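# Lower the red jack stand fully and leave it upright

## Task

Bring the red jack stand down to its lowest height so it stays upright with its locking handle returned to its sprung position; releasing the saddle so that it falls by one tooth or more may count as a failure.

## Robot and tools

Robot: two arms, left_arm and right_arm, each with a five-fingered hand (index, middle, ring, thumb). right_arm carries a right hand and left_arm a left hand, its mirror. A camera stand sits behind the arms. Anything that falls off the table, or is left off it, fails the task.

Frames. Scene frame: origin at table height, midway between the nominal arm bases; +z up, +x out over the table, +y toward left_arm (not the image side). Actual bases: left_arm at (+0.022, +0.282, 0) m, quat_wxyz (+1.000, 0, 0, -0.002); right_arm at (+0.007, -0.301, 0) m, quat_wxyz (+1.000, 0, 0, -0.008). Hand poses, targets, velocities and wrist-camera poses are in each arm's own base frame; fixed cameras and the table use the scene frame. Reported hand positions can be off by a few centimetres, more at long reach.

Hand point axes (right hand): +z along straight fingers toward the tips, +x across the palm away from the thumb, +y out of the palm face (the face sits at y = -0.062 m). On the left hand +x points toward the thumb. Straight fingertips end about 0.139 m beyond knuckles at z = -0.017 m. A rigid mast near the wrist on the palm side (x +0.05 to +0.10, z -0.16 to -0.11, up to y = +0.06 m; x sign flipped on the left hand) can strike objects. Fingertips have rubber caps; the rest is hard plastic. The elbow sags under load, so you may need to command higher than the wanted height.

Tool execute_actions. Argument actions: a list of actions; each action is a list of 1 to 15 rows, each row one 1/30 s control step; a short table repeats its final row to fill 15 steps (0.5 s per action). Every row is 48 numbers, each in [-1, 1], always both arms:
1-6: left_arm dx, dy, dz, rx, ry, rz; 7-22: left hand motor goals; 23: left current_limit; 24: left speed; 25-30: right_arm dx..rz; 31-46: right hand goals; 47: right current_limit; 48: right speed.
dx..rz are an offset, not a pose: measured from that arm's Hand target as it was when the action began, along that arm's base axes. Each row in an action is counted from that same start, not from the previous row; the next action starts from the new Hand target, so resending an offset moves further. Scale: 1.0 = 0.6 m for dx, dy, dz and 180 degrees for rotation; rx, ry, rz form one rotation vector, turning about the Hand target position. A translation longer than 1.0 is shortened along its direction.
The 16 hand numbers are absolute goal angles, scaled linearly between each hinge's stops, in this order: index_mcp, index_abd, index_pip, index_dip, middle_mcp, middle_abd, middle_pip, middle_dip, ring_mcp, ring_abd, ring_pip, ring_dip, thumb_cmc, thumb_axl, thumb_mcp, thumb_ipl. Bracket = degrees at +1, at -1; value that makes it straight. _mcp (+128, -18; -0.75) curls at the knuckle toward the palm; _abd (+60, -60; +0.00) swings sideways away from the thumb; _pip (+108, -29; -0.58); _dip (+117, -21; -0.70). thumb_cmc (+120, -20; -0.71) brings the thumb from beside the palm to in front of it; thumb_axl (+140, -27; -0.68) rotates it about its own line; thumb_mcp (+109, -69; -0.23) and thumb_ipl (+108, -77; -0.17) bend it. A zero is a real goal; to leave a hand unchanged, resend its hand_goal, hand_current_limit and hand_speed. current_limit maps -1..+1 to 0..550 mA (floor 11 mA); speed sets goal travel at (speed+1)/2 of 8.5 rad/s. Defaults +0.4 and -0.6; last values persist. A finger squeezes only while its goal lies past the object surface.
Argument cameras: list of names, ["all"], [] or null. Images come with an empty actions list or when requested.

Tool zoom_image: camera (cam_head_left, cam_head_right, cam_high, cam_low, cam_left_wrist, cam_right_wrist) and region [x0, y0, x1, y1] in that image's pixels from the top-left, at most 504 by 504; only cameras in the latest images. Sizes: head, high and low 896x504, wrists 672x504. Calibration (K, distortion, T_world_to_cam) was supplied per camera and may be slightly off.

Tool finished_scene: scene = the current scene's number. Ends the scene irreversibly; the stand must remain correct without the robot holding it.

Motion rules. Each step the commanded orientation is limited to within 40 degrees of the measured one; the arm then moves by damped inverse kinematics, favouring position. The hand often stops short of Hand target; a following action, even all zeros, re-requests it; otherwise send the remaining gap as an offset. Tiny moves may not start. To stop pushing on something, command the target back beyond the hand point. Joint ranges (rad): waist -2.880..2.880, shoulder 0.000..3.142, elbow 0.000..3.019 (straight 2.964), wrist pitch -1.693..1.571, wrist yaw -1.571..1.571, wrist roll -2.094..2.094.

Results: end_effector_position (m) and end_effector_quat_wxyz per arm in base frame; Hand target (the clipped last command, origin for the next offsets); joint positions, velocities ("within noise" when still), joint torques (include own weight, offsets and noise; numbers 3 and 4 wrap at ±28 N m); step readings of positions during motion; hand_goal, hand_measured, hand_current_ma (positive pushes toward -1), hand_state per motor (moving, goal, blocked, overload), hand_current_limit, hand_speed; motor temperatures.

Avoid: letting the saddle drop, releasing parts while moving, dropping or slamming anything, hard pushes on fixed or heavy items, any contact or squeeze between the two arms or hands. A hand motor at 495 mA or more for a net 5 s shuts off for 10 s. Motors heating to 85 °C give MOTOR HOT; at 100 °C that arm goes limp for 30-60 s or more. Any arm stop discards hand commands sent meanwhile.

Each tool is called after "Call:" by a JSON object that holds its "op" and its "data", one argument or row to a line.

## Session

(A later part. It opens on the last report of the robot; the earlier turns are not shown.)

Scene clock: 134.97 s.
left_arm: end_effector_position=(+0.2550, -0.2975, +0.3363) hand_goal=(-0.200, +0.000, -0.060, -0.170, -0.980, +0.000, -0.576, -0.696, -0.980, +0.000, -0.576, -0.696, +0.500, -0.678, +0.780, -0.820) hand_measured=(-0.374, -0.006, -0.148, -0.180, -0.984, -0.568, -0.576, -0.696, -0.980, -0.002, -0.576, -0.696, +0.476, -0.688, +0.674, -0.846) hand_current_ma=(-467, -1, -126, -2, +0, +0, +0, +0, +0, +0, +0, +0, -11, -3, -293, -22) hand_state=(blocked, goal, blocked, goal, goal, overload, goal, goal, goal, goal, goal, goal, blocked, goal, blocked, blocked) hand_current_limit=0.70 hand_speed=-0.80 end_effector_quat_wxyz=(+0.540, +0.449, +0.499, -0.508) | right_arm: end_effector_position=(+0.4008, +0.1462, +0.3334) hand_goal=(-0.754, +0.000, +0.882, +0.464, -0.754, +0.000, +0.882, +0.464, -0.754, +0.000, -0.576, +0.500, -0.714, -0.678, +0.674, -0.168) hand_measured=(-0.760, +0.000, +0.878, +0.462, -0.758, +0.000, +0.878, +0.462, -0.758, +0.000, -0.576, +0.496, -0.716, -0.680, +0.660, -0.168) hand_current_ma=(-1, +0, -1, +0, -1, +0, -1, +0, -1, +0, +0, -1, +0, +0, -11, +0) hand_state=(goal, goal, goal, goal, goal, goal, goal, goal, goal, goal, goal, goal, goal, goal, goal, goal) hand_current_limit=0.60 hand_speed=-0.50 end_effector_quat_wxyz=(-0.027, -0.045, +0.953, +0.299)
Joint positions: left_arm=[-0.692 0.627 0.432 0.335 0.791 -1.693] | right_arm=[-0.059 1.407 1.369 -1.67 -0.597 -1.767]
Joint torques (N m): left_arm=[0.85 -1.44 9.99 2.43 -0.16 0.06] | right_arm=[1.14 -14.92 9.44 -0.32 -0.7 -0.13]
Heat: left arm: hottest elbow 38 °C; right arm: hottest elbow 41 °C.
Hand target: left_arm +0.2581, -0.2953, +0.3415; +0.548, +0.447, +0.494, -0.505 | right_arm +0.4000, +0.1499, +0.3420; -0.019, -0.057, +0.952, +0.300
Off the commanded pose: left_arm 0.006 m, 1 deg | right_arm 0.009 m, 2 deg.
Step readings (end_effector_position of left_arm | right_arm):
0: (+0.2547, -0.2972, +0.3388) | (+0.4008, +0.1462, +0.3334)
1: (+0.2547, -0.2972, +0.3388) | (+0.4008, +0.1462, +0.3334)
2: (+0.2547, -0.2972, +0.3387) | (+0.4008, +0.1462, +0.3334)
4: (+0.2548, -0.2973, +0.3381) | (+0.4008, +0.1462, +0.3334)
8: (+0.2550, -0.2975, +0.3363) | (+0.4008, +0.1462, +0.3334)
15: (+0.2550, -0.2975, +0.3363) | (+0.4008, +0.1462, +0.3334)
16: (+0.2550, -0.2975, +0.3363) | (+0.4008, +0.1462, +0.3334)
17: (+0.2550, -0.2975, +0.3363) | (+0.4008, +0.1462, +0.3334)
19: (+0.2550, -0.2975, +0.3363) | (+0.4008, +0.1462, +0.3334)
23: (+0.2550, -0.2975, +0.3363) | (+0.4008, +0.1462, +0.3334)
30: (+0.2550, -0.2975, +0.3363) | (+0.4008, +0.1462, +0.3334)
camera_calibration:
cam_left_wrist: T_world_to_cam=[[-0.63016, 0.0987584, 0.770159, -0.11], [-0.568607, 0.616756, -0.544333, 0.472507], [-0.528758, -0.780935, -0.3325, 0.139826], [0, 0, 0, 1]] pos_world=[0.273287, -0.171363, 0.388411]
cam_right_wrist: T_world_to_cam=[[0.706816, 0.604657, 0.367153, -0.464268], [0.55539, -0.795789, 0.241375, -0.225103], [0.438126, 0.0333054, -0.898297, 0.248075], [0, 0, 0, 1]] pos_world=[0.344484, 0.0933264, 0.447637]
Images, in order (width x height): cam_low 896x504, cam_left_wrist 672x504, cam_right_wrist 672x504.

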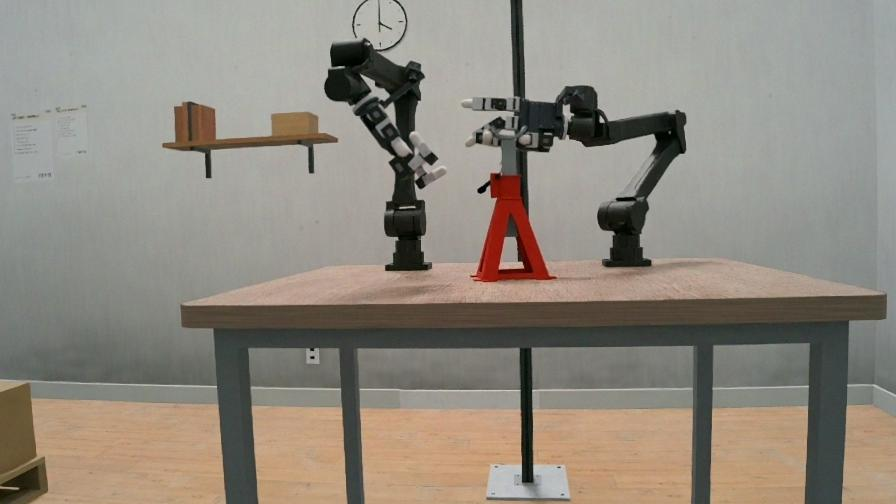

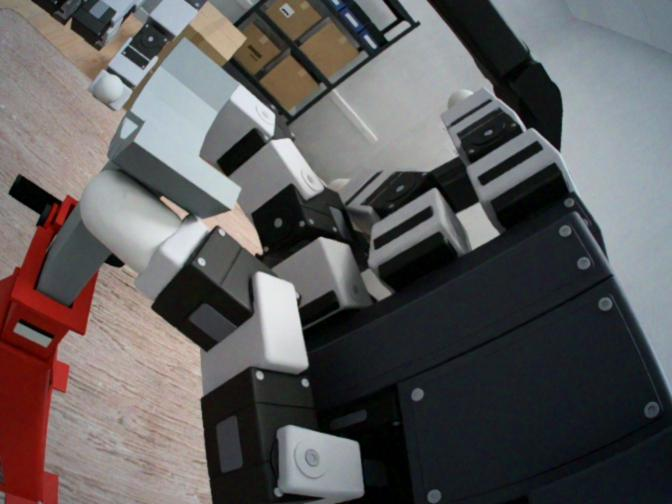

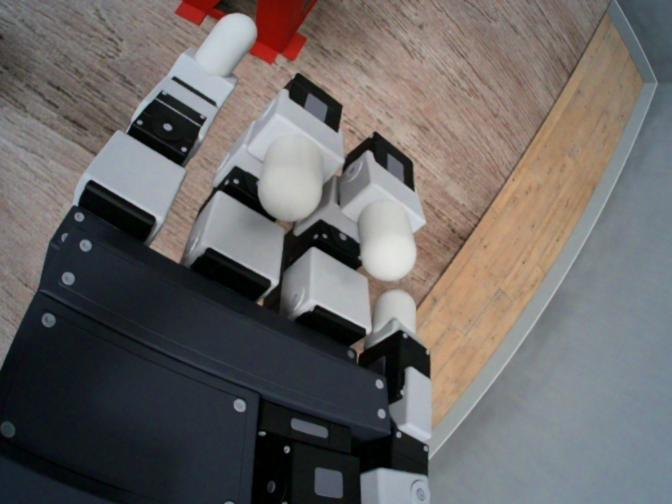

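Call:
{"op": "execute_actions", "data": {
  "actions": [
    [[0.0,0,0,0,0,0,-0.411,0,-0.22,-0.08,-0.98,0,-0.576,-0.696,-0.98,0,-0.576,-0.696,0.5,-0.678,0.5,-0.82,0.7,-0.6,0,0,0,0,0,0,-0.754,0,0.882,0.464,-0.754,0,0.882,0.464,-0.754,0,-0.576,0.5,-0.714,-0.678,0.674,-0.168,0.6,-0.5]],
    [[0.0,0.002,0.03,0,0,0,-0.411,0,-0.22,-0.08,-0.98,0,-0.576,-0.696,-0.98,0,-0.576,-0.696,0.5,-0.678,0.5,-0.82,0.7,-0.8,0,0,0,0,0,0,-0.754,0,0.882,0.464,-0.754,0,0.882,0.464,-0.754,0,-0.576,0.5,-0.714,-0.678,0.674,-0.168,0.6,-0.5]]
  ],
  "cameras": ["cam_low"]
}}

Call:
{"op": "zoom_image", "data": {
  "camera": "cam_low",
  "region": [450, 90, 570, 200]
}}

Scene clock: 139.73 s.
left_arm: end_effector_position=(+0.2541, -0.2952, +0.3323) hand_goal=(-0.412, +0.000, -0.220, -0.080, -0.980, +0.000, -0.576, -0.696, -0.980, +0.000, -0.576, -0.696, +0.500, -0.678, +0.500, -0.820) hand_measured=(-0.390, -0.006, -0.220, -0.082, -0.988, -0.572, -0.578, -0.696, -0.980, -0.002, -0.576, -0.696, +0.484, -0.686, +0.502, -0.822) hand_current_ma=(+9, -1, +0, +0, -1, +0, +0, +0, +0, +0, +0, +0, -5, -2, +0, +0) hand_state=(blocked, goal, goal, goal, goal, overload, goal, goal, goal, goal, goal, goal, goal, goal, goal, goal) hand_current_limit=0.70 hand_speed=-0.80 end_effector_quat_wxyz=(+0.533, +0.448, +0.507, -0.508) | right_arm: end_effector_position=(+0.4008, +0.1462, +0.3334) hand_goal=(-0.754, +0.000, +0.882, +0.464, -0.754, +0.000, +0.882, +0.464, -0.754, +0.000, -0.576, +0.500, -0.714, -0.678, +0.674, -0.168) hand_measured=(-0.760, +0.000, +0.878, +0.462, -0.758, +0.000, +0.878, +0.462, -0.758, +0.000, -0.576, +0.496, -0.716, -0.680, +0.660, -0.168) hand_current_ma=(-1, +0, -1, +0, -1, +0, -1, +0, -1, +0, +0, -1, +0, +0, -11, +0) hand_state=(goal, goal, goal, goal, goal, goal, goal, goal, goal, goal, goal, goal, goal, goal, goal, goal) hand_current_limit=0.60 hand_speed=-0.50 end_effector_quat_wxyz=(-0.027, -0.045, +0.953, +0.299)
Joint positions: left_arm=[-0.688 0.616 0.432 0.304 0.792 -1.694] | right_arm=[-0.059 1.407 1.369 -1.67 -0.597 -1.767]
Joint torques (N m): left_arm=[0.91 -2.08 13 1.42 -0.03 0.06] | right_arm=[1.08 -15.56 9.7 -0.35 -0.74 -0.12]
Heat: left arm: hottest elbow 38 °C; right arm: hottest elbow 41 °C.
Hand target: left_arm +0.2582, -0.2941, +0.3595; +0.548, +0.447, +0.495, -0.505 | right_arm +0.4000, +0.1499, +0.3420; -0.019, -0.057, +0.952, +0.300
Off the commanded pose: left_arm 0.028 m, 2 deg | right_arm 0.009 m, 2 deg.
Step readings (end_effector_position of left_arm | right_arm):
0: (+0.2550, -0.2975, +0.3363) | (+0.4008, +0.1462, +0.3334)
1: (+0.2550, -0.2975, +0.3363) | (+0.4008, +0.1462, +0.3334)
2: (+0.2550, -0.2975, +0.3363) | (+0.4008, +0.1462, +0.3334)
4: (+0.2549, -0.2976, +0.3362) | (+0.4008, +0.1462, +0.3334)
8: (+0.2550, -0.2975, +0.3364) | (+0.4008, +0.1462, +0.3334)
15: (+0.2550, -0.2975, +0.3364) | (+0.4008, +0.1462, +0.3334)
16: (+0.2550, -0.2975, +0.3364) | (+0.4008, +0.1462, +0.3334)
17: (+0.2550, -0.2975, +0.3364) | (+0.4008, +0.1462, +0.3334)
19: (+0.2552, -0.2970, +0.3355) | (+0.4008, +0.1462, +0.3334)
23: (+0.2545, -0.2959, +0.3336) | (+0.4008, +0.1462, +0.3334)
30: (+0.2541, -0.2952, +0.3326) | (+0.4008, +0.1462, +0.3334)
Images, in order (width x height): cam_low 896x504.

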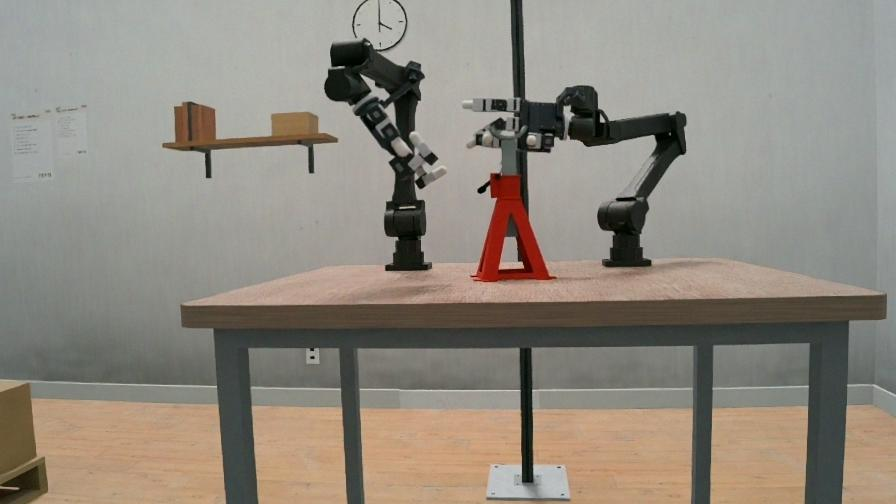

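Scaled by 4.200 from the camera's 896x504 image, which has a finer 1280x720 frame.

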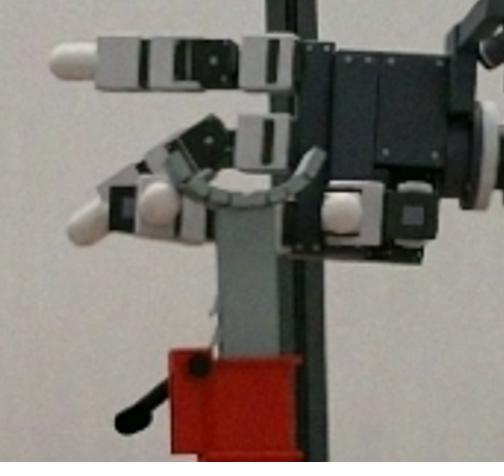

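Call:
{"op": "execute_actions", "data": {
  "actions": [
    [[0.0,0,0,0,0,0,-0.5,0,-0.22,-0.06,-0.98,0,-0.576,-0.696,-0.98,0,-0.576,-0.696,0.5,-0.678,0.45,-0.82,0.7,-0.6,0,0,0,0,0,0,-0.754,0,0.882,0.464,-0.754,0,0.882,0.464,-0.754,0,-0.576,0.5,-0.714,-0.678,0.674,-0.168,0.6,-0.5]],
    [[0.0,0,0.012,0,0,0,-0.5,0,-0.22,-0.06,-0.98,0,-0.576,-0.696,-0.98,0,-0.576,-0.696,0.5,-0.678,0.45,-0.82,0.7,-0.8,0,0,0,0,0,0,-0.754,0,0.882,0.464,-0.754,0,0.882,0.464,-0.754,0,-0.576,0.5,-0.714,-0.678,0.674,-0.168,0.6,-0.5]]
  ],
  "cameras": ["cam_low"]
}}

Call:
{"op": "zoom_image", "data": {
  "camera": "cam_low",
  "region": [450, 90, 570, 200]
}}

Scene clock: 142.07 s.
left_arm: end_effector_position=(+0.2529, -0.2941, +0.3290) hand_goal=(-0.500, +0.000, -0.220, -0.060, -0.980, +0.000, -0.576, -0.696, -0.980, +0.000, -0.576, -0.696, +0.500, -0.678, +0.450, -0.820) hand_measured=(-0.428, -0.006, -0.220, -0.062, -1.000, -0.536, -0.588, -0.696, -0.980, -0.002, -0.576, -0.696, +0.484, -0.686, +0.452, -0.822) hand_current_ma=(+95, -1, +0, +0, -7, +0, -3, +0, +0, +0, +0, +0, -5, -2, +0, +0) hand_state=(blocked, goal, goal, goal, goal, overload, goal, goal, goal, goal, goal, goal, goal, goal, goal, goal) hand_current_limit=0.70 hand_speed=-0.80 end_effector_quat_wxyz=(+0.528, +0.447, +0.513, -0.508) | right_arm: end_effector_position=(+0.4008, +0.1462, +0.3334) hand_goal=(-0.754, +0.000, +0.882, +0.464, -0.754, +0.000, +0.882, +0.464, -0.754, +0.000, -0.576, +0.500, -0.714, -0.678, +0.674, -0.168) hand_measured=(-0.760, +0.000, +0.878, +0.462, -0.758, +0.000, +0.878, +0.462, -0.758, +0.000, -0.576, +0.496, -0.716, -0.680, +0.660, -0.168) hand_current_ma=(-1, +0, -1, +0, -1, +0, -1, +0, -1, +0, +0, -1, +0, +0, -11, +0) hand_state=(goal, goal, goal, goal, goal, goal, goal, goal, goal, goal, goal, goal, goal, goal, goal, goal) hand_current_limit=0.60 hand_speed=-0.50 end_effector_quat_wxyz=(-0.027, -0.045, +0.953, +0.299)
Joint positions: left_arm=[-0.688 0.608 0.432 0.28 0.793 -1.694] | right_arm=[-0.059 1.407 1.369 -1.67 -0.597 -1.767]
Joint torques (N m): left_arm=[0.91 -2.02 14.19 1.47 -0.02 0.05] | right_arm=[1.26 -15.03 9.74 -0.44 -0.74 -0.1]
Heat: left arm: hottest elbow 38 °C; right arm: hottest elbow 41 °C.
Hand target: left_arm +0.2582, -0.2940, +0.3667; +0.549, +0.447, +0.494, -0.505 | right_arm +0.4000, +0.1499, +0.3420; -0.019, -0.057, +0.952, +0.300
Off the commanded pose: left_arm 0.038 m, 3 deg | right_arm 0.009 m, 2 deg.
Step readings (end_effector_position of left_arm | right_arm):
0: (+0.2541, -0.2952, +0.3323) | (+0.4008, +0.1462, +0.3334)
1: (+0.2541, -0.2952, +0.3323) | (+0.4008, +0.1462, +0.3334)
2: (+0.2541, -0.2952, +0.3323) | (+0.4008, +0.1462, +0.3334)
4: (+0.2540, -0.2953, +0.3323) | (+0.4008, +0.1462, +0.3334)
8: (+0.2540, -0.2953, +0.3323) | (+0.4008, +0.1462, +0.3334)
15: (+0.2540, -0.2953, +0.3323) | (+0.4008, +0.1462, +0.3334)
16: (+0.2540, -0.2953, +0.3322) | (+0.4008, +0.1462, +0.3334)
17: (+0.2539, -0.2952, +0.3319) | (+0.4008, +0.1462, +0.3334)
19: (+0.2536, -0.2949, +0.3308) | (+0.4008, +0.1462, +0.3334)
23: (+0.2530, -0.2944, +0.3297) | (+0.4008, +0.1462, +0.3334)
30: (+0.2529, -0.2941, +0.3292) | (+0.4008, +0.1462, +0.3334)
Images, in order (width x height): cam_low 896x504.

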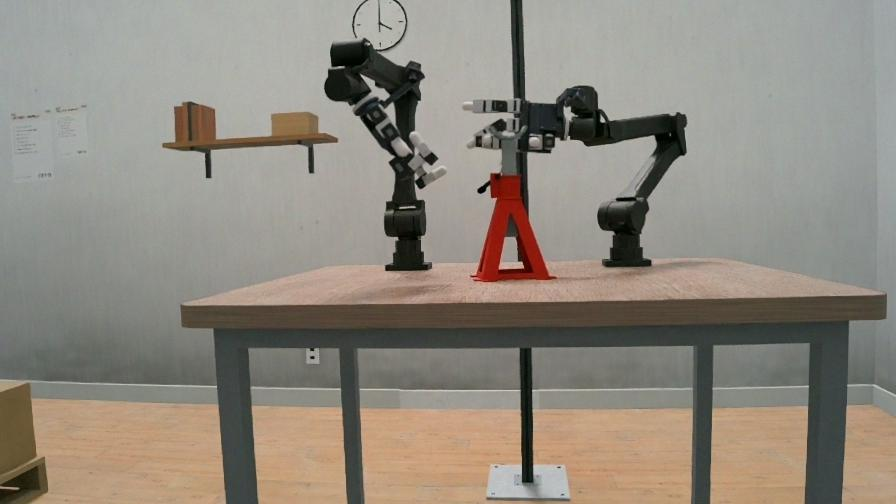

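Scaled by 4.200 from the camera's 896x504 image, which has a finer 1280x720 frame.

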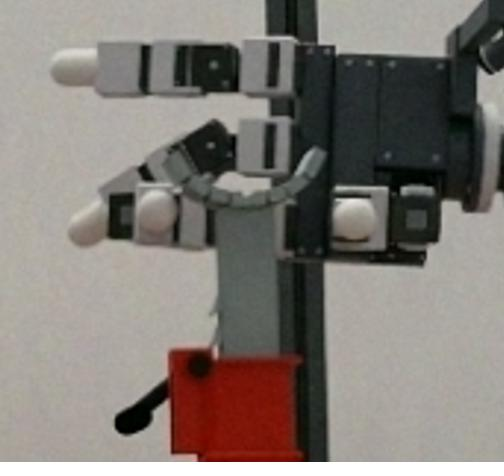

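Call:
{"op": "execute_actions", "data": {
  "actions": [
    [[0.0,0,0.004,0,0,0,-0.47,0,-0.22,-0.06,-0.98,0,0.6,0.2,-0.98,0,-0.576,-0.696,0.5,-0.678,0.45,-0.82,0.7,-0.5,0,0,0,0,0,0,-0.754,0,0.882,0.464,-0.754,0,0.882,0.464,-0.754,0,-0.576,0.5,-0.714,-0.678,0.674,-0.168,0.6,-0.5]],
    [[0.0,0,0.004,0,0,0,-0.5,0,-0.22,-0.06,-0.98,0,0.6,0.2,-0.98,0,-0.576,-0.696,0.5,-0.678,0.45,-0.82,0.7,-0.5,0,0,0,0,0,0,-0.754,0,0.882,0.464,-0.754,0,0.882,0.464,-0.754,0,-0.576,0.5,-0.714,-0.678,0.674,-0.168,0.6,-0.5]]
  ],
  "cameras": ["cam_low"]
}}

Call:
{"op": "zoom_image", "data": {
  "camera": "cam_low",
  "region": [450, 90, 570, 200]
}}

Scene clock: 145.80 s.
left_arm: end_effector_position=(+0.2523, -0.2937, +0.3315) hand_goal=(-0.500, +0.000, -0.220, -0.060, -0.980, +0.000, +0.600, +0.200, -0.980, +0.000, -0.576, -0.696, +0.500, -0.678, +0.450, -0.820) hand_measured=(-0.496, -0.008, -0.216, -0.062, -0.982, -0.434, +0.596, +0.196, -0.980, -0.002, -0.576, -0.696, +0.484, -0.686, +0.452, -0.822) hand_current_ma=(+0, -1, +0, +0, +0, +0, +0, +0, +0, +0, +0, +0, -5, -2, +0, +0) hand_state=(goal, goal, goal, goal, goal, overload, goal, goal, goal, goal, goal, goal, goal, goal, goal, goal) hand_current_limit=0.70 hand_speed=-0.50 end_effector_quat_wxyz=(+0.527, +0.447, +0.514, -0.508) | right_arm: end_effector_position=(+0.4008, +0.1462, +0.3334) hand_goal=(-0.754, +0.000, +0.882, +0.464, -0.754, +0.000, +0.882, +0.464, -0.754, +0.000, -0.576, +0.500, -0.714, -0.678, +0.674, -0.168) hand_measured=(-0.760, +0.000, +0.878, +0.462, -0.758, +0.000, +0.878, +0.462, -0.758, +0.000, -0.576, +0.496, -0.716, -0.680, +0.660, -0.168) hand_current_ma=(-1, +0, -1, +0, -1, +0, -1, +0, -1, +0, +0, -1, +0, +0, -11, +0) hand_state=(goal, goal, goal, goal, goal, goal, goal, goal, goal, goal, goal, goal, goal, goal, goal, goal) hand_current_limit=0.60 hand_speed=-0.50 end_effector_quat_wxyz=(-0.027, -0.045, +0.953, +0.299)
Joint positions: left_arm=[-0.687 0.603 0.439 0.266 0.793 -1.694] | right_arm=[-0.059 1.407 1.369 -1.67 -0.597 -1.767]
Joint torques (N m): left_arm=[0.91 -1.85 14.54 1.44 -0.03 0.07] | right_arm=[1.79 -15.91 9.76 -0.31 -0.75 -0.12]
Heat: left arm: hottest elbow 39 °C; right arm: hottest elbow 41 °C.
Hand target: left_arm +0.2581, -0.2941, +0.3717; +0.549, +0.447, +0.494, -0.505 | right_arm +0.4000, +0.1499, +0.3420; -0.019, -0.057, +0.952, +0.300
Off the commanded pose: left_arm 0.040 m, 3 deg | right_arm 0.009 m, 2 deg.
Step readings (end_effector_position of left_arm | right_arm):
0: (+0.2528, -0.2941, +0.3291) | (+0.4008, +0.1462, +0.3334)
1: (+0.2528, -0.2941, +0.3291) | (+0.4008, +0.1462, +0.3334)
2: (+0.2527, -0.2941, +0.3289) | (+0.4008, +0.1462, +0.3334)
4: (+0.2526, -0.2940, +0.3286) | (+0.4008, +0.1462, +0.3334)
8: (+0.2524, -0.2938, +0.3283) | (+0.4008, +0.1462, +0.3334)
15: (+0.2522, -0.2938, +0.3281) | (+0.4008, +0.1462, +0.3334)
16: (+0.2523, -0.2937, +0.3280) | (+0.4008, +0.1462, +0.3334)
17: (+0.2523, -0.2937, +0.3278) | (+0.4008, +0.1462, +0.3334)
19: (+0.2522, -0.2936, +0.3278) | (+0.4008, +0.1462, +0.3334)
23: (+0.2522, -0.2936, +0.3290) | (+0.4008, +0.1462, +0.3334)
30: (+0.2523, -0.2937, +0.3315) | (+0.4008, +0.1462, +0.3334)
Images, in order (width x height): cam_low 896x504.

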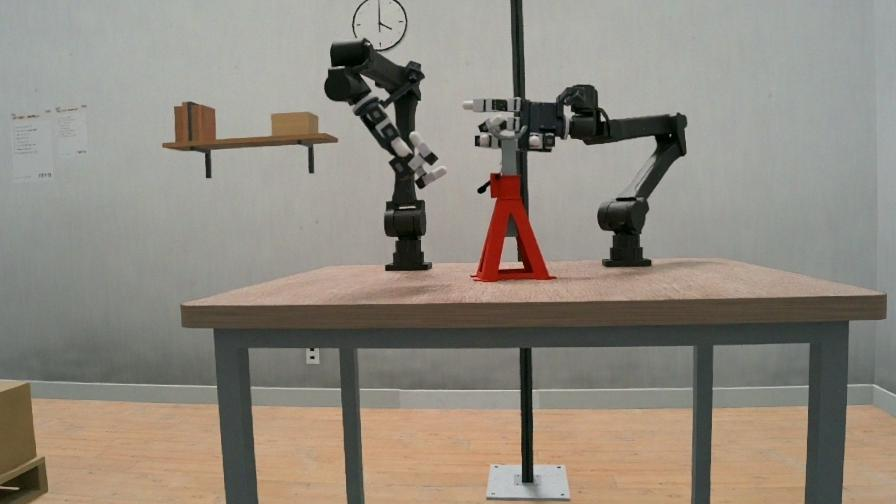

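Scaled by 4.200 from the camera's 896x504 image, which has a finer 1280x720 frame.

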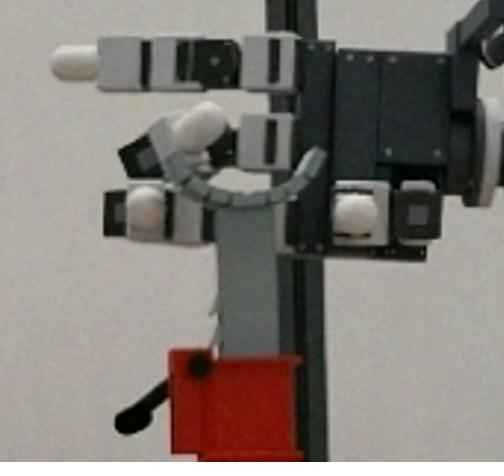

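Call:
{"op": "execute_actions", "data": {
  "actions": [
    [[0.0,0,0.012,0,0,0,-0.5,0,-0.22,-0.06,-0.98,0,0.882,0.464,-0.98,0,-0.576,-0.696,0.5,-0.678,0.45,-0.82,0.7,-0.5,0,0,0,0,0,0,-0.754,0,0.882,0.464,-0.754,0,0.882,0.464,-0.754,0,-0.576,0.5,-0.714,-0.678,0.674,-0.168,0.6,-0.5]],
    [[0.0,0,0.01,0,0,0,-0.5,0,-0.22,-0.06,-0.98,0,0.882,0.464,-0.98,0,-0.576,-0.696,0.5,-0.678,0.45,-0.82,0.7,-0.5,0,0,0,0,0,0,-0.754,0,0.882,0.464,-0.754,0,0.882,0.464,-0.754,0,-0.576,0.5,-0.714,-0.678,0.674,-0.168,0.6,-0.5]]
  ],
  "cameras": []
}}

Scene clock: 148.20 s.
left_arm: end_effector_position=(+0.2531, -0.2943, +0.3448) hand_goal=(-0.500, +0.000, -0.220, -0.060, -0.980, +0.000, +0.882, +0.464, -0.980, +0.000, -0.576, -0.696, +0.500, -0.678, +0.450, -0.820) hand_measured=(-0.496, -0.008, -0.216, -0.062, -0.982, -0.434, +0.878, +0.460, -0.980, -0.002, -0.576, -0.696, +0.484, -0.686, +0.452, -0.822) hand_current_ma=(+0, -1, +0, +0, +0, +0, +0, +0, +0, +0, +0, +0, -5, -2, +0, +0) hand_state=(goal, goal, goal, goal, goal, overload, goal, goal, goal, goal, goal, goal, goal, goal, goal, goal) hand_current_limit=0.70 hand_speed=-0.50 end_effector_quat_wxyz=(+0.527, +0.447, +0.514, -0.508) | right_arm: end_effector_position=(+0.4008, +0.1462, +0.3334) hand_goal=(-0.754, +0.000, +0.882, +0.464, -0.754, +0.000, +0.882, +0.464, -0.754, +0.000, -0.576, +0.500, -0.714, -0.678, +0.674, -0.168) hand_measured=(-0.760, +0.000, +0.878, +0.462, -0.758, +0.000, +0.878, +0.462, -0.758, +0.000, -0.576, +0.496, -0.716, -0.680, +0.660, -0.168) hand_current_ma=(-1, +0, -1, +0, -1, +0, -1, +0, -1, +0, +0, -1, +0, +0, -11, +0) hand_state=(goal, goal, goal, goal, goal, goal, goal, goal, goal, goal, goal, goal, goal, goal, goal, goal) hand_current_limit=0.60 hand_speed=-0.50 end_effector_quat_wxyz=(-0.027, -0.045, +0.953, +0.299)
Joint positions: left_arm=[-0.687 0.599 0.472 0.229 0.793 -1.694] | right_arm=[-0.059 1.407 1.369 -1.67 -0.597 -1.767]
Joint torques (N m): left_arm=[0.85 -1.79 14.58 1.46 -0.03 0.07] | right_arm=[1.03 -15.5 9.61 -0.43 -0.73 -0.14]
Heat: left arm: hottest elbow 39 °C; right arm: hottest elbow 41 °C.
Hand target: left_arm +0.2581, -0.2941, +0.3849; +0.548, +0.447, +0.494, -0.505 | right_arm +0.4000, +0.1499, +0.3420; -0.019, -0.057, +0.952, +0.300
Off the commanded pose: left_arm 0.040 m, 3 deg | right_arm 0.009 m, 2 deg.
Step readings (end_effector_position of left_arm | right_arm):
0: (+0.2523, -0.2937, +0.3315) | (+0.4008, +0.1462, +0.3334)
1: (+0.2523, -0.2937, +0.3314) | (+0.4008, +0.1462, +0.3334)
2: (+0.2523, -0.2937, +0.3313) | (+0.4008, +0.1462, +0.3334)
4: (+0.2524, -0.2938, +0.3318) | (+0.4008, +0.1462, +0.3334)
8: (+0.2525, -0.2938, +0.3361) | (+0.4008, +0.1462, +0.3334)
15: (+0.2526, -0.2939, +0.3398) | (+0.4008, +0.1462, +0.3334)
16: (+0.2526, -0.2939, +0.3397) | (+0.4008, +0.1462, +0.3334)
17: (+0.2526, -0.2939, +0.3395) | (+0.4008, +0.1462, +0.3334)
19: (+0.2526, -0.2939, +0.3394) | (+0.4008, +0.1462, +0.3334)
23: (+0.2529, -0.2942, +0.3421) | (+0.4008, +0.1462, +0.3334)
30: (+0.2531, -0.2943, +0.3449) | (+0.4008, +0.1462, +0.3334)
No camera images: "cameras" was empty.

Call:
{"op": "execute_actions", "data": {
  "actions": [],
  "cameras": ["cam_low","cam_high","cam_left_wrist","cam_right_wrist"]
}}

Call:
{"op": "zoom_image", "data": {
  "camera": "cam_low",
  "region": [450, 90, 570, 200]
}}

Scene clock: 152.50 s.
left_arm: end_effector_position=(+0.2531, -0.2943, +0.3448) hand_goal=(-0.500, +0.000, -0.220, -0.060, -0.980, +0.000, +0.882, +0.464, -0.980, +0.000, -0.576, -0.696, +0.500, -0.678, +0.450, -0.820) hand_measured=(-0.496, -0.008, -0.216, -0.062, -0.982, -0.434, +0.878, +0.460, -0.980, -0.002, -0.576, -0.696, +0.484, -0.686, +0.452, -0.822) hand_current_ma=(+0, -1, +0, +0, +0, +0, +0, +0, +0, +0, +0, +0, -5, -2, +0, +0) hand_state=(goal, goal, goal, goal, goal, overload, goal, goal, goal, goal, goal, goal, goal, goal, goal, goal) hand_current_limit=0.70 hand_speed=-0.50 end_effector_quat_wxyz=(+0.527, +0.447, +0.514, -0.508) | right_arm: end_effector_position=(+0.4008, +0.1462, +0.3334) hand_goal=(-0.754, +0.000, +0.882, +0.464, -0.754, +0.000, +0.882, +0.464, -0.754, +0.000, -0.576, +0.500, -0.714, -0.678, +0.674, -0.168) hand_measured=(-0.760, +0.000, +0.878, +0.462, -0.758, +0.000, +0.878, +0.462, -0.758, +0.000, -0.576, +0.496, -0.716, -0.680, +0.660, -0.168) hand_current_ma=(-1, +0, -1, +0, -1, +0, -1, +0, -1, +0, +0, -1, +0, +0, -11, +0) hand_state=(goal, goal, goal, goal, goal, goal, goal, goal, goal, goal, goal, goal, goal, goal, goal, goal) hand_current_limit=0.60 hand_speed=-0.50 end_effector_quat_wxyz=(-0.027, -0.045, +0.953, +0.299)
Joint positions: left_arm=[-0.687 0.599 0.472 0.229 0.793 -1.694] | right_arm=[-0.059 1.407 1.369 -1.67 -0.597 -1.767]
Joint velocities: within noise
Joint torques (N m): left_arm=[0.85 -1.79 14.6 1.46 -0.03 0.07] | right_arm=[1.49 -15.09 9.68 -0.2 -0.73 -0.14]
Motor temperatures (°C): left_arm=[24 26 41 22 26 20] | right_arm=[23 24 41 21 26 22]
Heat: left arm: hottest elbow 41 °C; right arm: hottest elbow 41 °C.
Hand target: left_arm +0.2581, -0.2941, +0.3849; +0.548, +0.447, +0.494, -0.505 | right_arm +0.4000, +0.1499, +0.3420; -0.019, -0.057, +0.952, +0.300
Off the commanded pose: left_arm 0.040 m, 3 deg | right_arm 0.009 m, 2 deg.
camera_calibration:
cam_left_wrist: T_world_to_cam=[[-0.606903, 0.0785553, 0.790884, -0.136973], [-0.585832, 0.628255, -0.511954, 0.470628], [-0.537093, -0.774032, -0.335269, 0.149318], [0, 0, 0, 1]] pos_world=[0.272777, -0.169337, 0.399332]
cam_right_wrist: T_world_to_cam=[[0.706816, 0.604657, 0.367153, -0.464268], [0.55539, -0.795789, 0.241375, -0.225103], [0.438126, 0.0333054, -0.898297, 0.248075], [0, 0, 0, 1]] pos_world=[0.344484, 0.0933264, 0.447637]
Images, in order (width x height): cam_high 896x504, cam_low 896x504, cam_left_wrist 672x504, cam_right_wrist 672x504.

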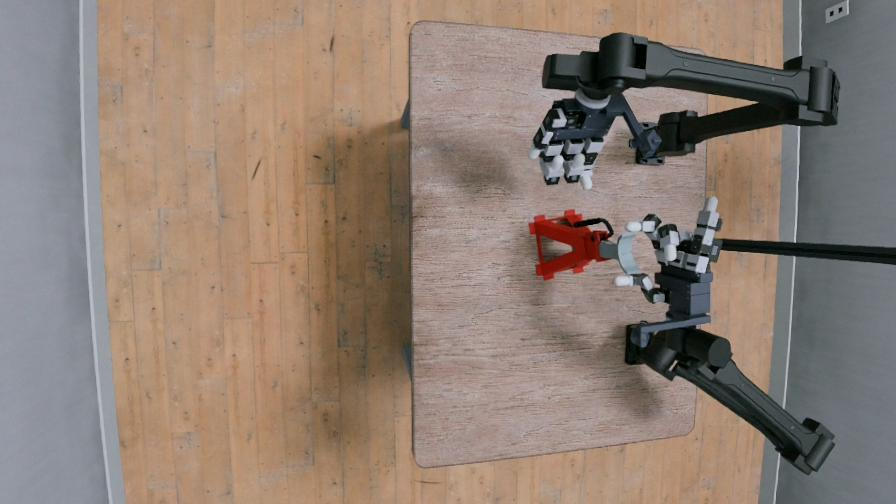

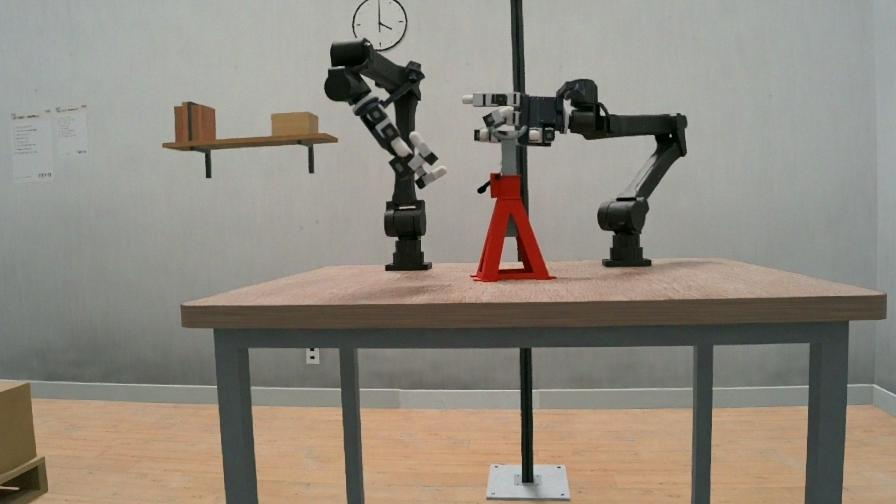

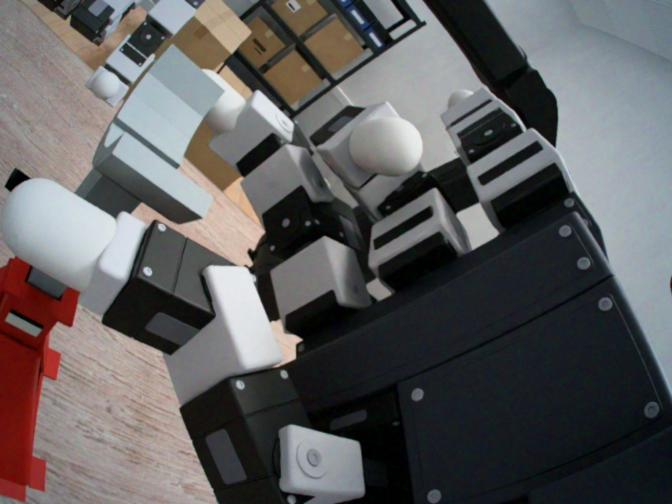

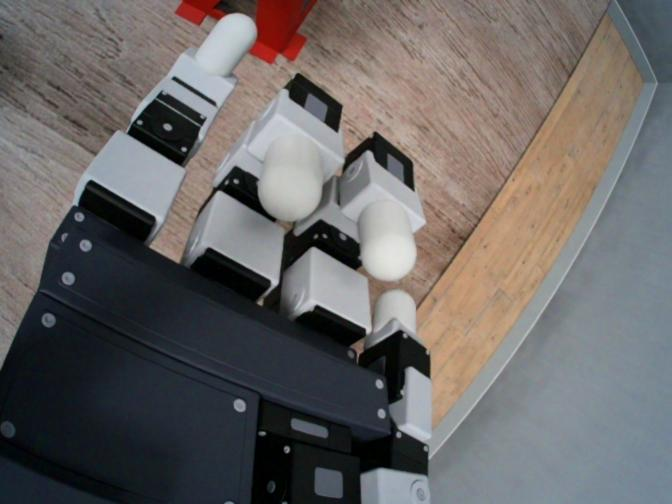

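Scaled by 4.200 from the camera's 896x504 image, which has a finer 1280x720 frame.

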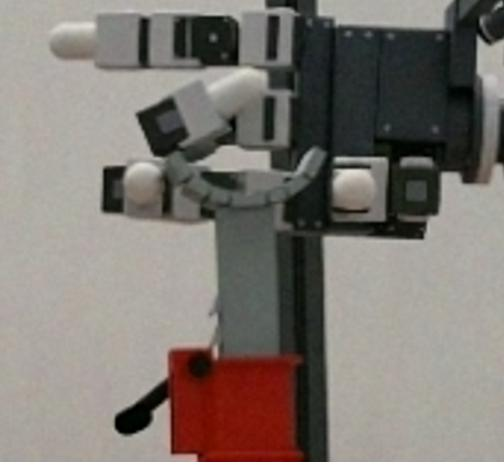

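Call:
{"op": "execute_actions", "data": {
  "actions": [
    [[0,0,0.012,0,0,0,-0.5,0,-0.22,-0.06,-0.98,0,0.882,0.464,-0.98,0,-0.576,-0.696,0.5,-0.678,0.45,-0.82,0.7,-0.5,0,0,0,0,0,0,-0.754,0,0.882,0.464,-0.754,0,0.882,0.464,-0.754,0,-0.576,0.5,-0.714,-0.678,0.674,-0.168,0.6,-0.5]]
  ],
  "cameras": ["cam_low"]
}}

Call:
{"op": "zoom_image", "data": {
  "camera": "cam_low",
  "region": [450, 90, 570, 200]
}}

Scene clock: 154.50 s.
left_arm: end_effector_position=(+0.2534, -0.2945, +0.3509) hand_goal=(-0.500, +0.000, -0.220, -0.060, -0.980, +0.000, +0.882, +0.464, -0.980, +0.000, -0.576, -0.696, +0.500, -0.678, +0.450, -0.820) hand_measured=(-0.498, -0.008, -0.218, -0.062, -0.982, -0.434, +0.878, +0.460, -0.980, -0.002, -0.576, -0.696, +0.484, -0.686, +0.452, -0.822) hand_current_ma=(+0, -1, +0, +0, +0, +0, +0, +0, +0, +0, +0, +0, -5, -2, +0, +0) hand_state=(goal, goal, goal, goal, goal, overload, goal, goal, goal, goal, goal, goal, goal, goal, goal, goal) hand_current_limit=0.70 hand_speed=-0.50 end_effector_quat_wxyz=(+0.527, +0.447, +0.515, -0.508) | right_arm: end_effector_position=(+0.4008, +0.1462, +0.3334) hand_goal=(-0.754, +0.000, +0.882, +0.464, -0.754, +0.000, +0.882, +0.464, -0.754, +0.000, -0.576, +0.500, -0.714, -0.678, +0.674, -0.168) hand_measured=(-0.760, +0.000, +0.878, +0.462, -0.758, +0.000, +0.878, +0.462, -0.758, +0.000, -0.576, +0.496, -0.716, -0.680, +0.660, -0.168) hand_current_ma=(-1, +0, -1, +0, -1, +0, -1, +0, -1, +0, +0, -1, +0, +0, -11, +0) hand_state=(goal, goal, goal, goal, goal, goal, goal, goal, goal, goal, goal, goal, goal, goal, goal, goal) hand_current_limit=0.60 hand_speed=-0.50 end_effector_quat_wxyz=(-0.027, -0.045, +0.953, +0.299)
Joint positions: left_arm=[-0.687 0.597 0.489 0.209 0.793 -1.694] | right_arm=[-0.059 1.407 1.369 -1.67 -0.597 -1.767]
Joint torques (N m): left_arm=[0.91 -1.85 14.69 1.44 -0.04 0.07] | right_arm=[1.85 -16.09 9.52 -0.34 -0.73 -0.04]
Heat: left arm: hottest elbow 41 °C; right arm: hottest elbow 41 °C.
Hand target: left_arm +0.2581, -0.2941, +0.3919; +0.548, +0.447, +0.494, -0.505 | right_arm +0.4000, +0.1499, +0.3420; -0.019, -0.057, +0.952, +0.300
Off the commanded pose: left_arm 0.041 m, 3 deg | right_arm 0.009 m, 2 deg.
Step readings (end_effector_position of left_arm | right_arm):
0: (+0.2531, -0.2943, +0.3448) | (+0.4008, +0.1462, +0.3334)
1: (+0.2531, -0.2943, +0.3447) | (+0.4008, +0.1462, +0.3334)
2: (+0.2531, -0.2943, +0.3446) | (+0.4008, +0.1462, +0.3334)
4: (+0.2532, -0.2944, +0.3450) | (+0.4008, +0.1462, +0.3334)
8: (+0.2533, -0.2945, +0.3489) | (+0.4008, +0.1462, +0.3334)
15: (+0.2534, -0.2945, +0.3509) | (+0.4008, +0.1462, +0.3334)
Images, in order (width x height): cam_low 896x504.

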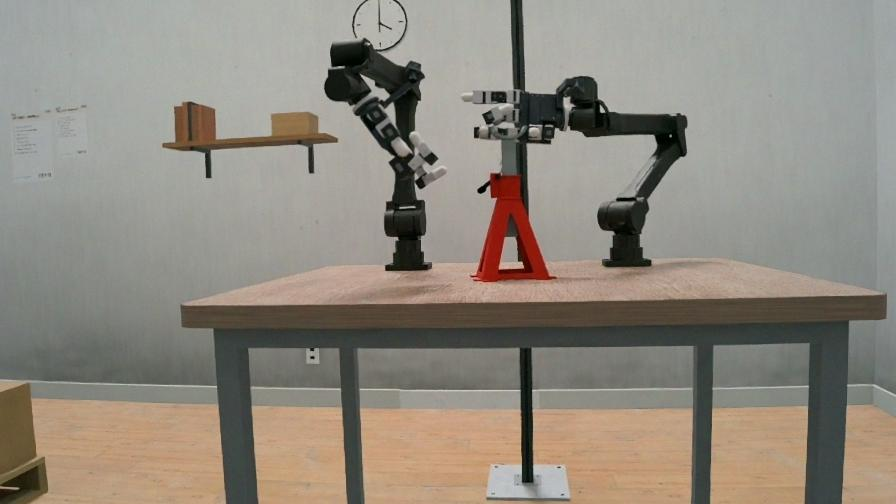

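Scaled by 4.200 from the camera's 896x504 image, which has a finer 1280x720 frame.

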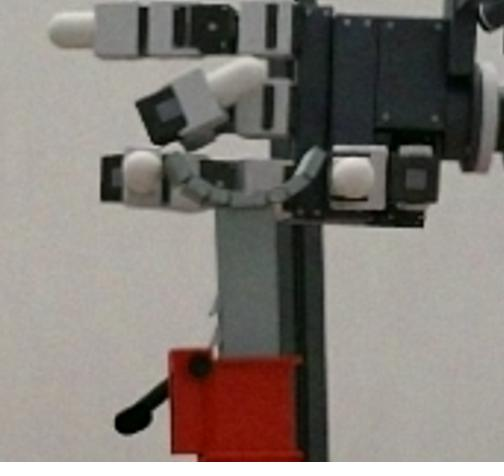

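Call:
{"op": "execute_actions", "data": {
  "actions": [
    [[0,0,0.0,0,0,0,-0.39,0,-0.2,-0.1,-0.98,0,0.882,0.464,-0.98,0,-0.576,-0.696,0.5,-0.678,0.55,-0.83,0.7,-0.8,0,0,0,0,0,0,-0.754,0,0.882,0.464,-0.754,0,0.882,0.464,-0.754,0,-0.576,0.5,-0.714,-0.678,0.674,-0.168,0.6,-0.5]],
    [[0,0,0.003,0,0,0,-0.36,0,-0.12,-0.17,-0.98,0,0.882,0.464,-0.98,0,-0.576,-0.696,0.5,-0.678,0.65,-0.82,0.7,-0.8,0,0,0,0,0,0,-0.754,0,0.882,0.464,-0.754,0,0.882,0.464,-0.754,0,-0.576,0.5,-0.714,-0.678,0.674,-0.168,0.6,-0.5]]
  ],
  "cameras": ["cam_low"]
}}

Call:
{"op": "zoom_image", "data": {
  "camera": "cam_low",
  "region": [450, 90, 570, 200]
}}

Scene clock: 157.40 s.
left_arm: end_effector_position=(+0.2524, -0.2950, +0.3486) hand_goal=(-0.360, +0.000, -0.120, -0.170, -0.980, +0.000, +0.882, +0.464, -0.980, +0.000, -0.576, -0.696, +0.500, -0.678, +0.650, -0.820) hand_measured=(-0.452, -0.008, -0.192, -0.182, -0.982, -0.434, +0.878, +0.460, -0.980, -0.002, -0.576, -0.696, +0.486, -0.682, +0.568, -0.842) hand_current_ma=(-152, -1, -83, -3, +0, +0, +0, +0, +0, +0, +0, +0, -4, +0, -175, -14) hand_state=(blocked, goal, blocked, goal, goal, overload, goal, goal, goal, goal, goal, goal, goal, goal, blocked, blocked) hand_current_limit=0.70 hand_speed=-0.80 end_effector_quat_wxyz=(+0.522, +0.449, +0.517, -0.509) | right_arm: end_effector_position=(+0.4008, +0.1462, +0.3334) hand_goal=(-0.754, +0.000, +0.882, +0.464, -0.754, +0.000, +0.882, +0.464, -0.754, +0.000, -0.576, +0.500, -0.714, -0.678, +0.674, -0.168) hand_measured=(-0.760, +0.000, +0.878, +0.462, -0.758, +0.000, +0.878, +0.462, -0.758, +0.000, -0.576, +0.496, -0.716, -0.680, +0.660, -0.168) hand_current_ma=(-1, +0, -1, +0, -1, +0, -1, +0, -1, +0, +0, -1, +0, +0, -11, +0) hand_state=(goal, goal, goal, goal, goal, goal, goal, goal, goal, goal, goal, goal, goal, goal, goal, goal) hand_current_limit=0.60 hand_speed=-0.50 end_effector_quat_wxyz=(-0.027, -0.045, +0.953, +0.299)
Joint positions: left_arm=[-0.687 0.597 0.489 0.2 0.799 -1.694] | right_arm=[-0.059 1.407 1.369 -1.67 -0.597 -1.767]
Joint torques (N m): left_arm=[0.85 -1.96 14.97 1.55 -0.21 0.07] | right_arm=[1.73 -15.38 9.65 -0.47 -0.73 -0.1]
Heat: left arm: hottest elbow 42 °C; right arm: hottest elbow 41 °C.
Hand target: left_arm +0.2581, -0.2941, +0.3937; +0.548, +0.447, +0.494, -0.505 | right_arm +0.4000, +0.1499, +0.3420; -0.019, -0.057, +0.952, +0.300
Off the commanded pose: left_arm 0.045 m, 4 deg | right_arm 0.009 m, 2 deg.
Step readings (end_effector_position of left_arm | right_arm):
0: (+0.2534, -0.2945, +0.3509) | (+0.4008, +0.1462, +0.3334)
1: (+0.2534, -0.2945, +0.3509) | (+0.4008, +0.1462, +0.3334)
2: (+0.2533, -0.2946, +0.3509) | (+0.4008, +0.1462, +0.3334)
4: (+0.2528, -0.2949, +0.3509) | (+0.4008, +0.1462, +0.3334)
8: (+0.2522, -0.2952, +0.3509) | (+0.4008, +0.1462, +0.3334)
15: (+0.2522, -0.2952, +0.3509) | (+0.4008, +0.1462, +0.3334)
16: (+0.2522, -0.2952, +0.3509) | (+0.4008, +0.1462, +0.3334)
17: (+0.2522, -0.2952, +0.3507) | (+0.4008, +0.1462, +0.3334)
19: (+0.2523, -0.2951, +0.3500) | (+0.4008, +0.1462, +0.3334)
23: (+0.2524, -0.2950, +0.3488) | (+0.4008, +0.1462, +0.3334)
30: (+0.2524, -0.2950, +0.3486) | (+0.4008, +0.1462, +0.3334)
Images, in order (width x height): cam_low 896x504.

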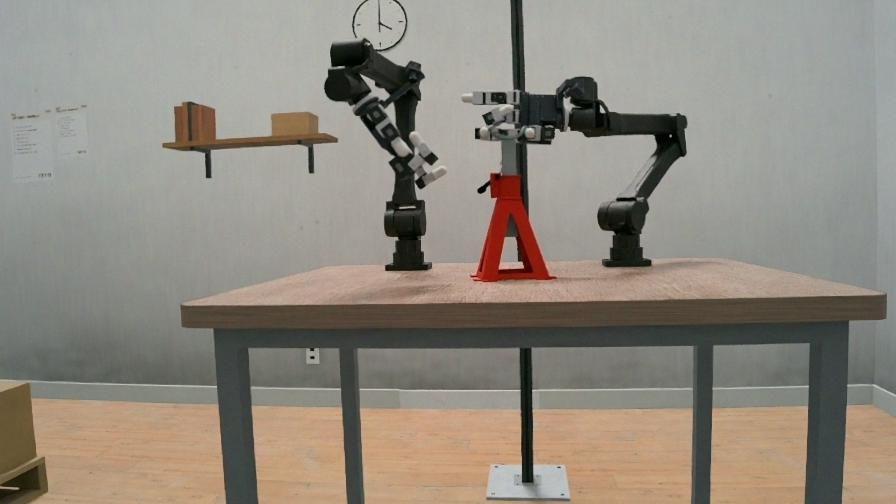

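Scaled by 4.200 from the camera's 896x504 image, which has a finer 1280x720 frame.

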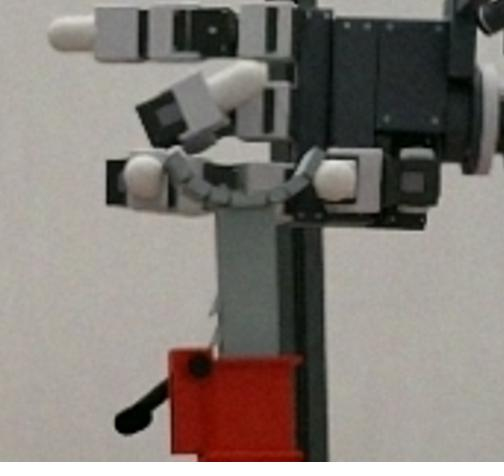

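Call:
{"op": "execute_actions", "data": {
  "actions": [
    [[0,0,0.006,0,0,0,-0.28,0,-0.09,-0.17,-0.98,0,0.882,0.464,-0.98,0,-0.576,-0.696,0.5,-0.678,0.72,-0.82,0.7,-0.8,0,0,0,0,0,0,-0.754,0,0.882,0.464,-0.754,0,0.882,0.464,-0.754,0,-0.576,0.5,-0.714,-0.678,0.674,-0.168,0.6,-0.5]],
    [[0,0,0.003,0,0,0,-0.2,0,-0.06,-0.17,-0.98,0,0.882,0.464,-0.98,0,-0.576,-0.696,0.5,-0.678,0.78,-0.82,0.7,-0.8,0,0,0,0,0,0,-0.754,0,0.882,0.464,-0.754,0,0.882,0.464,-0.754,0,-0.576,0.5,-0.714,-0.678,0.674,-0.168,0.6,-0.5]]
  ],
  "cameras": ["cam_low","cam_high"]
}}

Call:
{"op": "zoom_image", "data": {
  "camera": "cam_low",
  "region": [450, 90, 570, 200]
}}

Call:
{"op": "zoom_image", "data": {
  "camera": "cam_high",
  "region": [580, 190, 720, 310]
}}

Scene clock: 160.17 s.
left_arm: end_effector_position=(+0.2533, -0.2943, +0.3466) hand_goal=(-0.200, +0.000, -0.060, -0.170, -0.980, +0.000, +0.882, +0.464, -0.980, +0.000, -0.576, -0.696, +0.500, -0.678, +0.780, -0.820) hand_measured=(-0.446, -0.012, -0.182, -0.190, -0.982, -0.434, +0.878, +0.460, -0.980, -0.002, -0.576, -0.696, +0.486, -0.682, +0.612, -0.858) hand_current_ma=(-467, -2, -230, -8, +0, +0, +0, +0, +0, +0, +0, +0, -4, +0, -467, -45) hand_state=(blocked, goal, blocked, blocked, goal, overload, goal, goal, goal, goal, goal, goal, goal, goal, blocked, blocked) hand_current_limit=0.70 hand_speed=-0.80 end_effector_quat_wxyz=(+0.518, +0.447, +0.523, -0.508) | right_arm: end_effector_position=(+0.4008, +0.1462, +0.3334) hand_goal=(-0.754, +0.000, +0.882, +0.464, -0.754, +0.000, +0.882, +0.464, -0.754, +0.000, -0.576, +0.500, -0.714, -0.678, +0.674, -0.168) hand_measured=(-0.760, +0.000, +0.878, +0.462, -0.758, +0.000, +0.878, +0.462, -0.758, +0.000, -0.576, +0.496, -0.716, -0.680, +0.660, -0.168) hand_current_ma=(-1, +0, -1, +0, -1, +0, -1, +0, -1, +0, +0, -1, +0, +0, -11, +0) hand_state=(goal, goal, goal, goal, goal, goal, goal, goal, goal, goal, goal, goal, goal, goal, goal, goal) hand_current_limit=0.60 hand_speed=-0.50 end_effector_quat_wxyz=(-0.027, -0.045, +0.953, +0.299)
Joint positions: left_arm=[-0.685 0.597 0.494 0.18 0.797 -1.694] | right_arm=[-0.059 1.407 1.369 -1.67 -0.597 -1.767]
Joint torques (N m): left_arm=[0.73 -2.32 15.57 1.69 -0.13 0.07] | right_arm=[1.67 -15.15 9.58 -0.5 -0.69 -0.04]
Heat: left arm: hottest elbow 43 °C; right arm: hottest elbow 41 °C.
Hand target: left_arm +0.2582, -0.2941, +0.3992; +0.549, +0.447, +0.494, -0.505 | right_arm +0.4000, +0.1499, +0.3420; -0.019, -0.057, +0.952, +0.300
Off the commanded pose: left_arm 0.053 m, 5 deg | right_arm 0.009 m, 2 deg.
Step readings (end_effector_position of left_arm | right_arm):
0: (+0.2524, -0.2950, +0.3486) | (+0.4008, +0.1462, +0.3334)
1: (+0.2524, -0.2950, +0.3486) | (+0.4008, +0.1462, +0.3334)
2: (+0.2525, -0.2950, +0.3487) | (+0.4008, +0.1462, +0.3334)
4: (+0.2527, -0.2948, +0.3478) | (+0.4008, +0.1462, +0.3334)
8: (+0.2531, -0.2944, +0.3470) | (+0.4008, +0.1462, +0.3334)
15: (+0.2531, -0.2945, +0.3470) | (+0.4008, +0.1462, +0.3334)
16: (+0.2531, -0.2945, +0.3470) | (+0.4008, +0.1462, +0.3334)
17: (+0.2531, -0.2945, +0.3471) | (+0.4008, +0.1462, +0.3334)
19: (+0.2531, -0.2945, +0.3472) | (+0.4008, +0.1462, +0.3334)
23: (+0.2533, -0.2943, +0.3466) | (+0.4008, +0.1462, +0.3334)
30: (+0.2533, -0.2943, +0.3466) | (+0.4008, +0.1462, +0.3334)
Images, in order (width x height): cam_high 896x504, cam_low 896x504.

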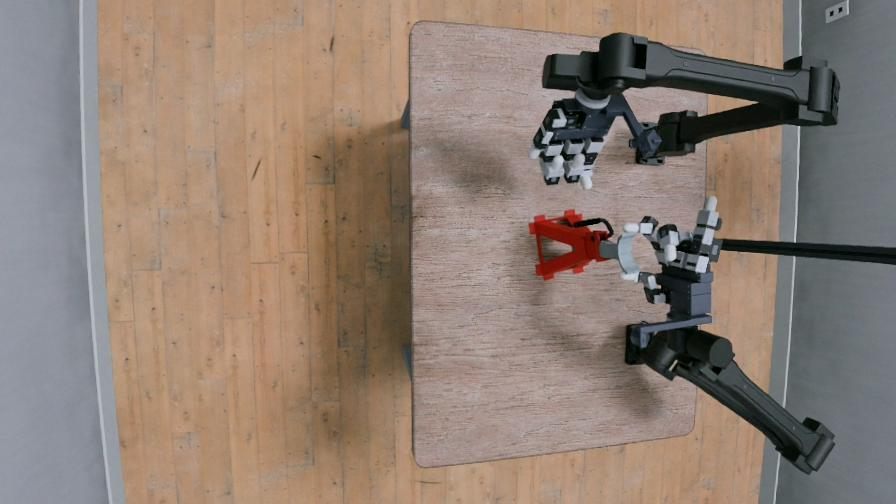

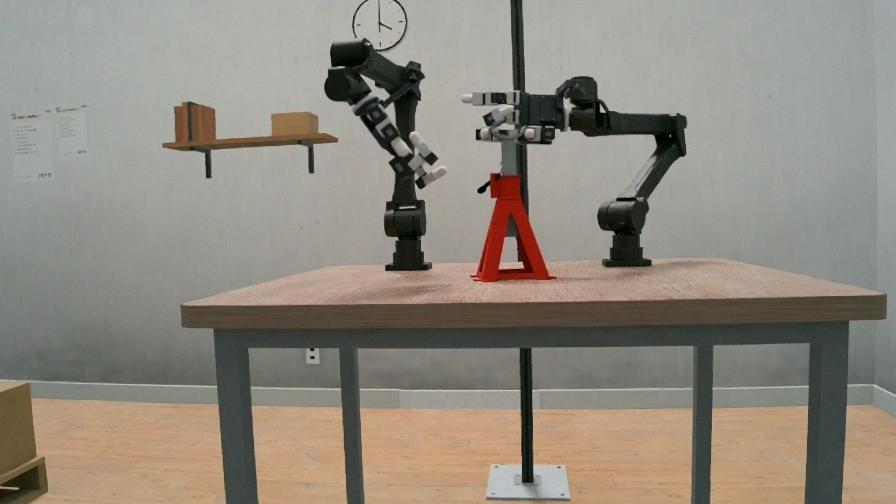

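Scaled by 4.200 from the camera's 896x504 image, which has a finer 1280x720 frame.

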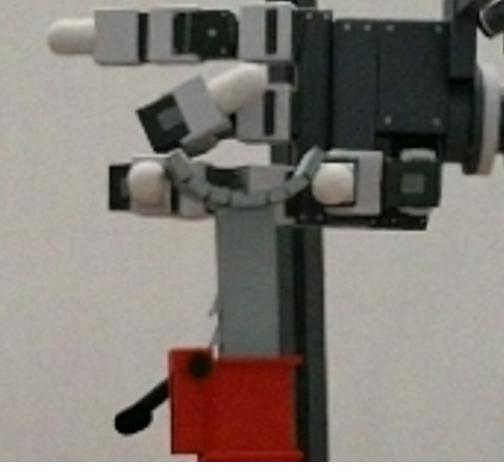

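Scaled by 3.600 from the camera's 896x504 image, which has a finer 1280x720 frame.

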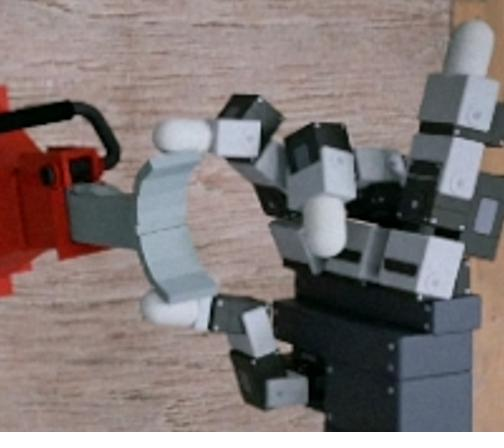

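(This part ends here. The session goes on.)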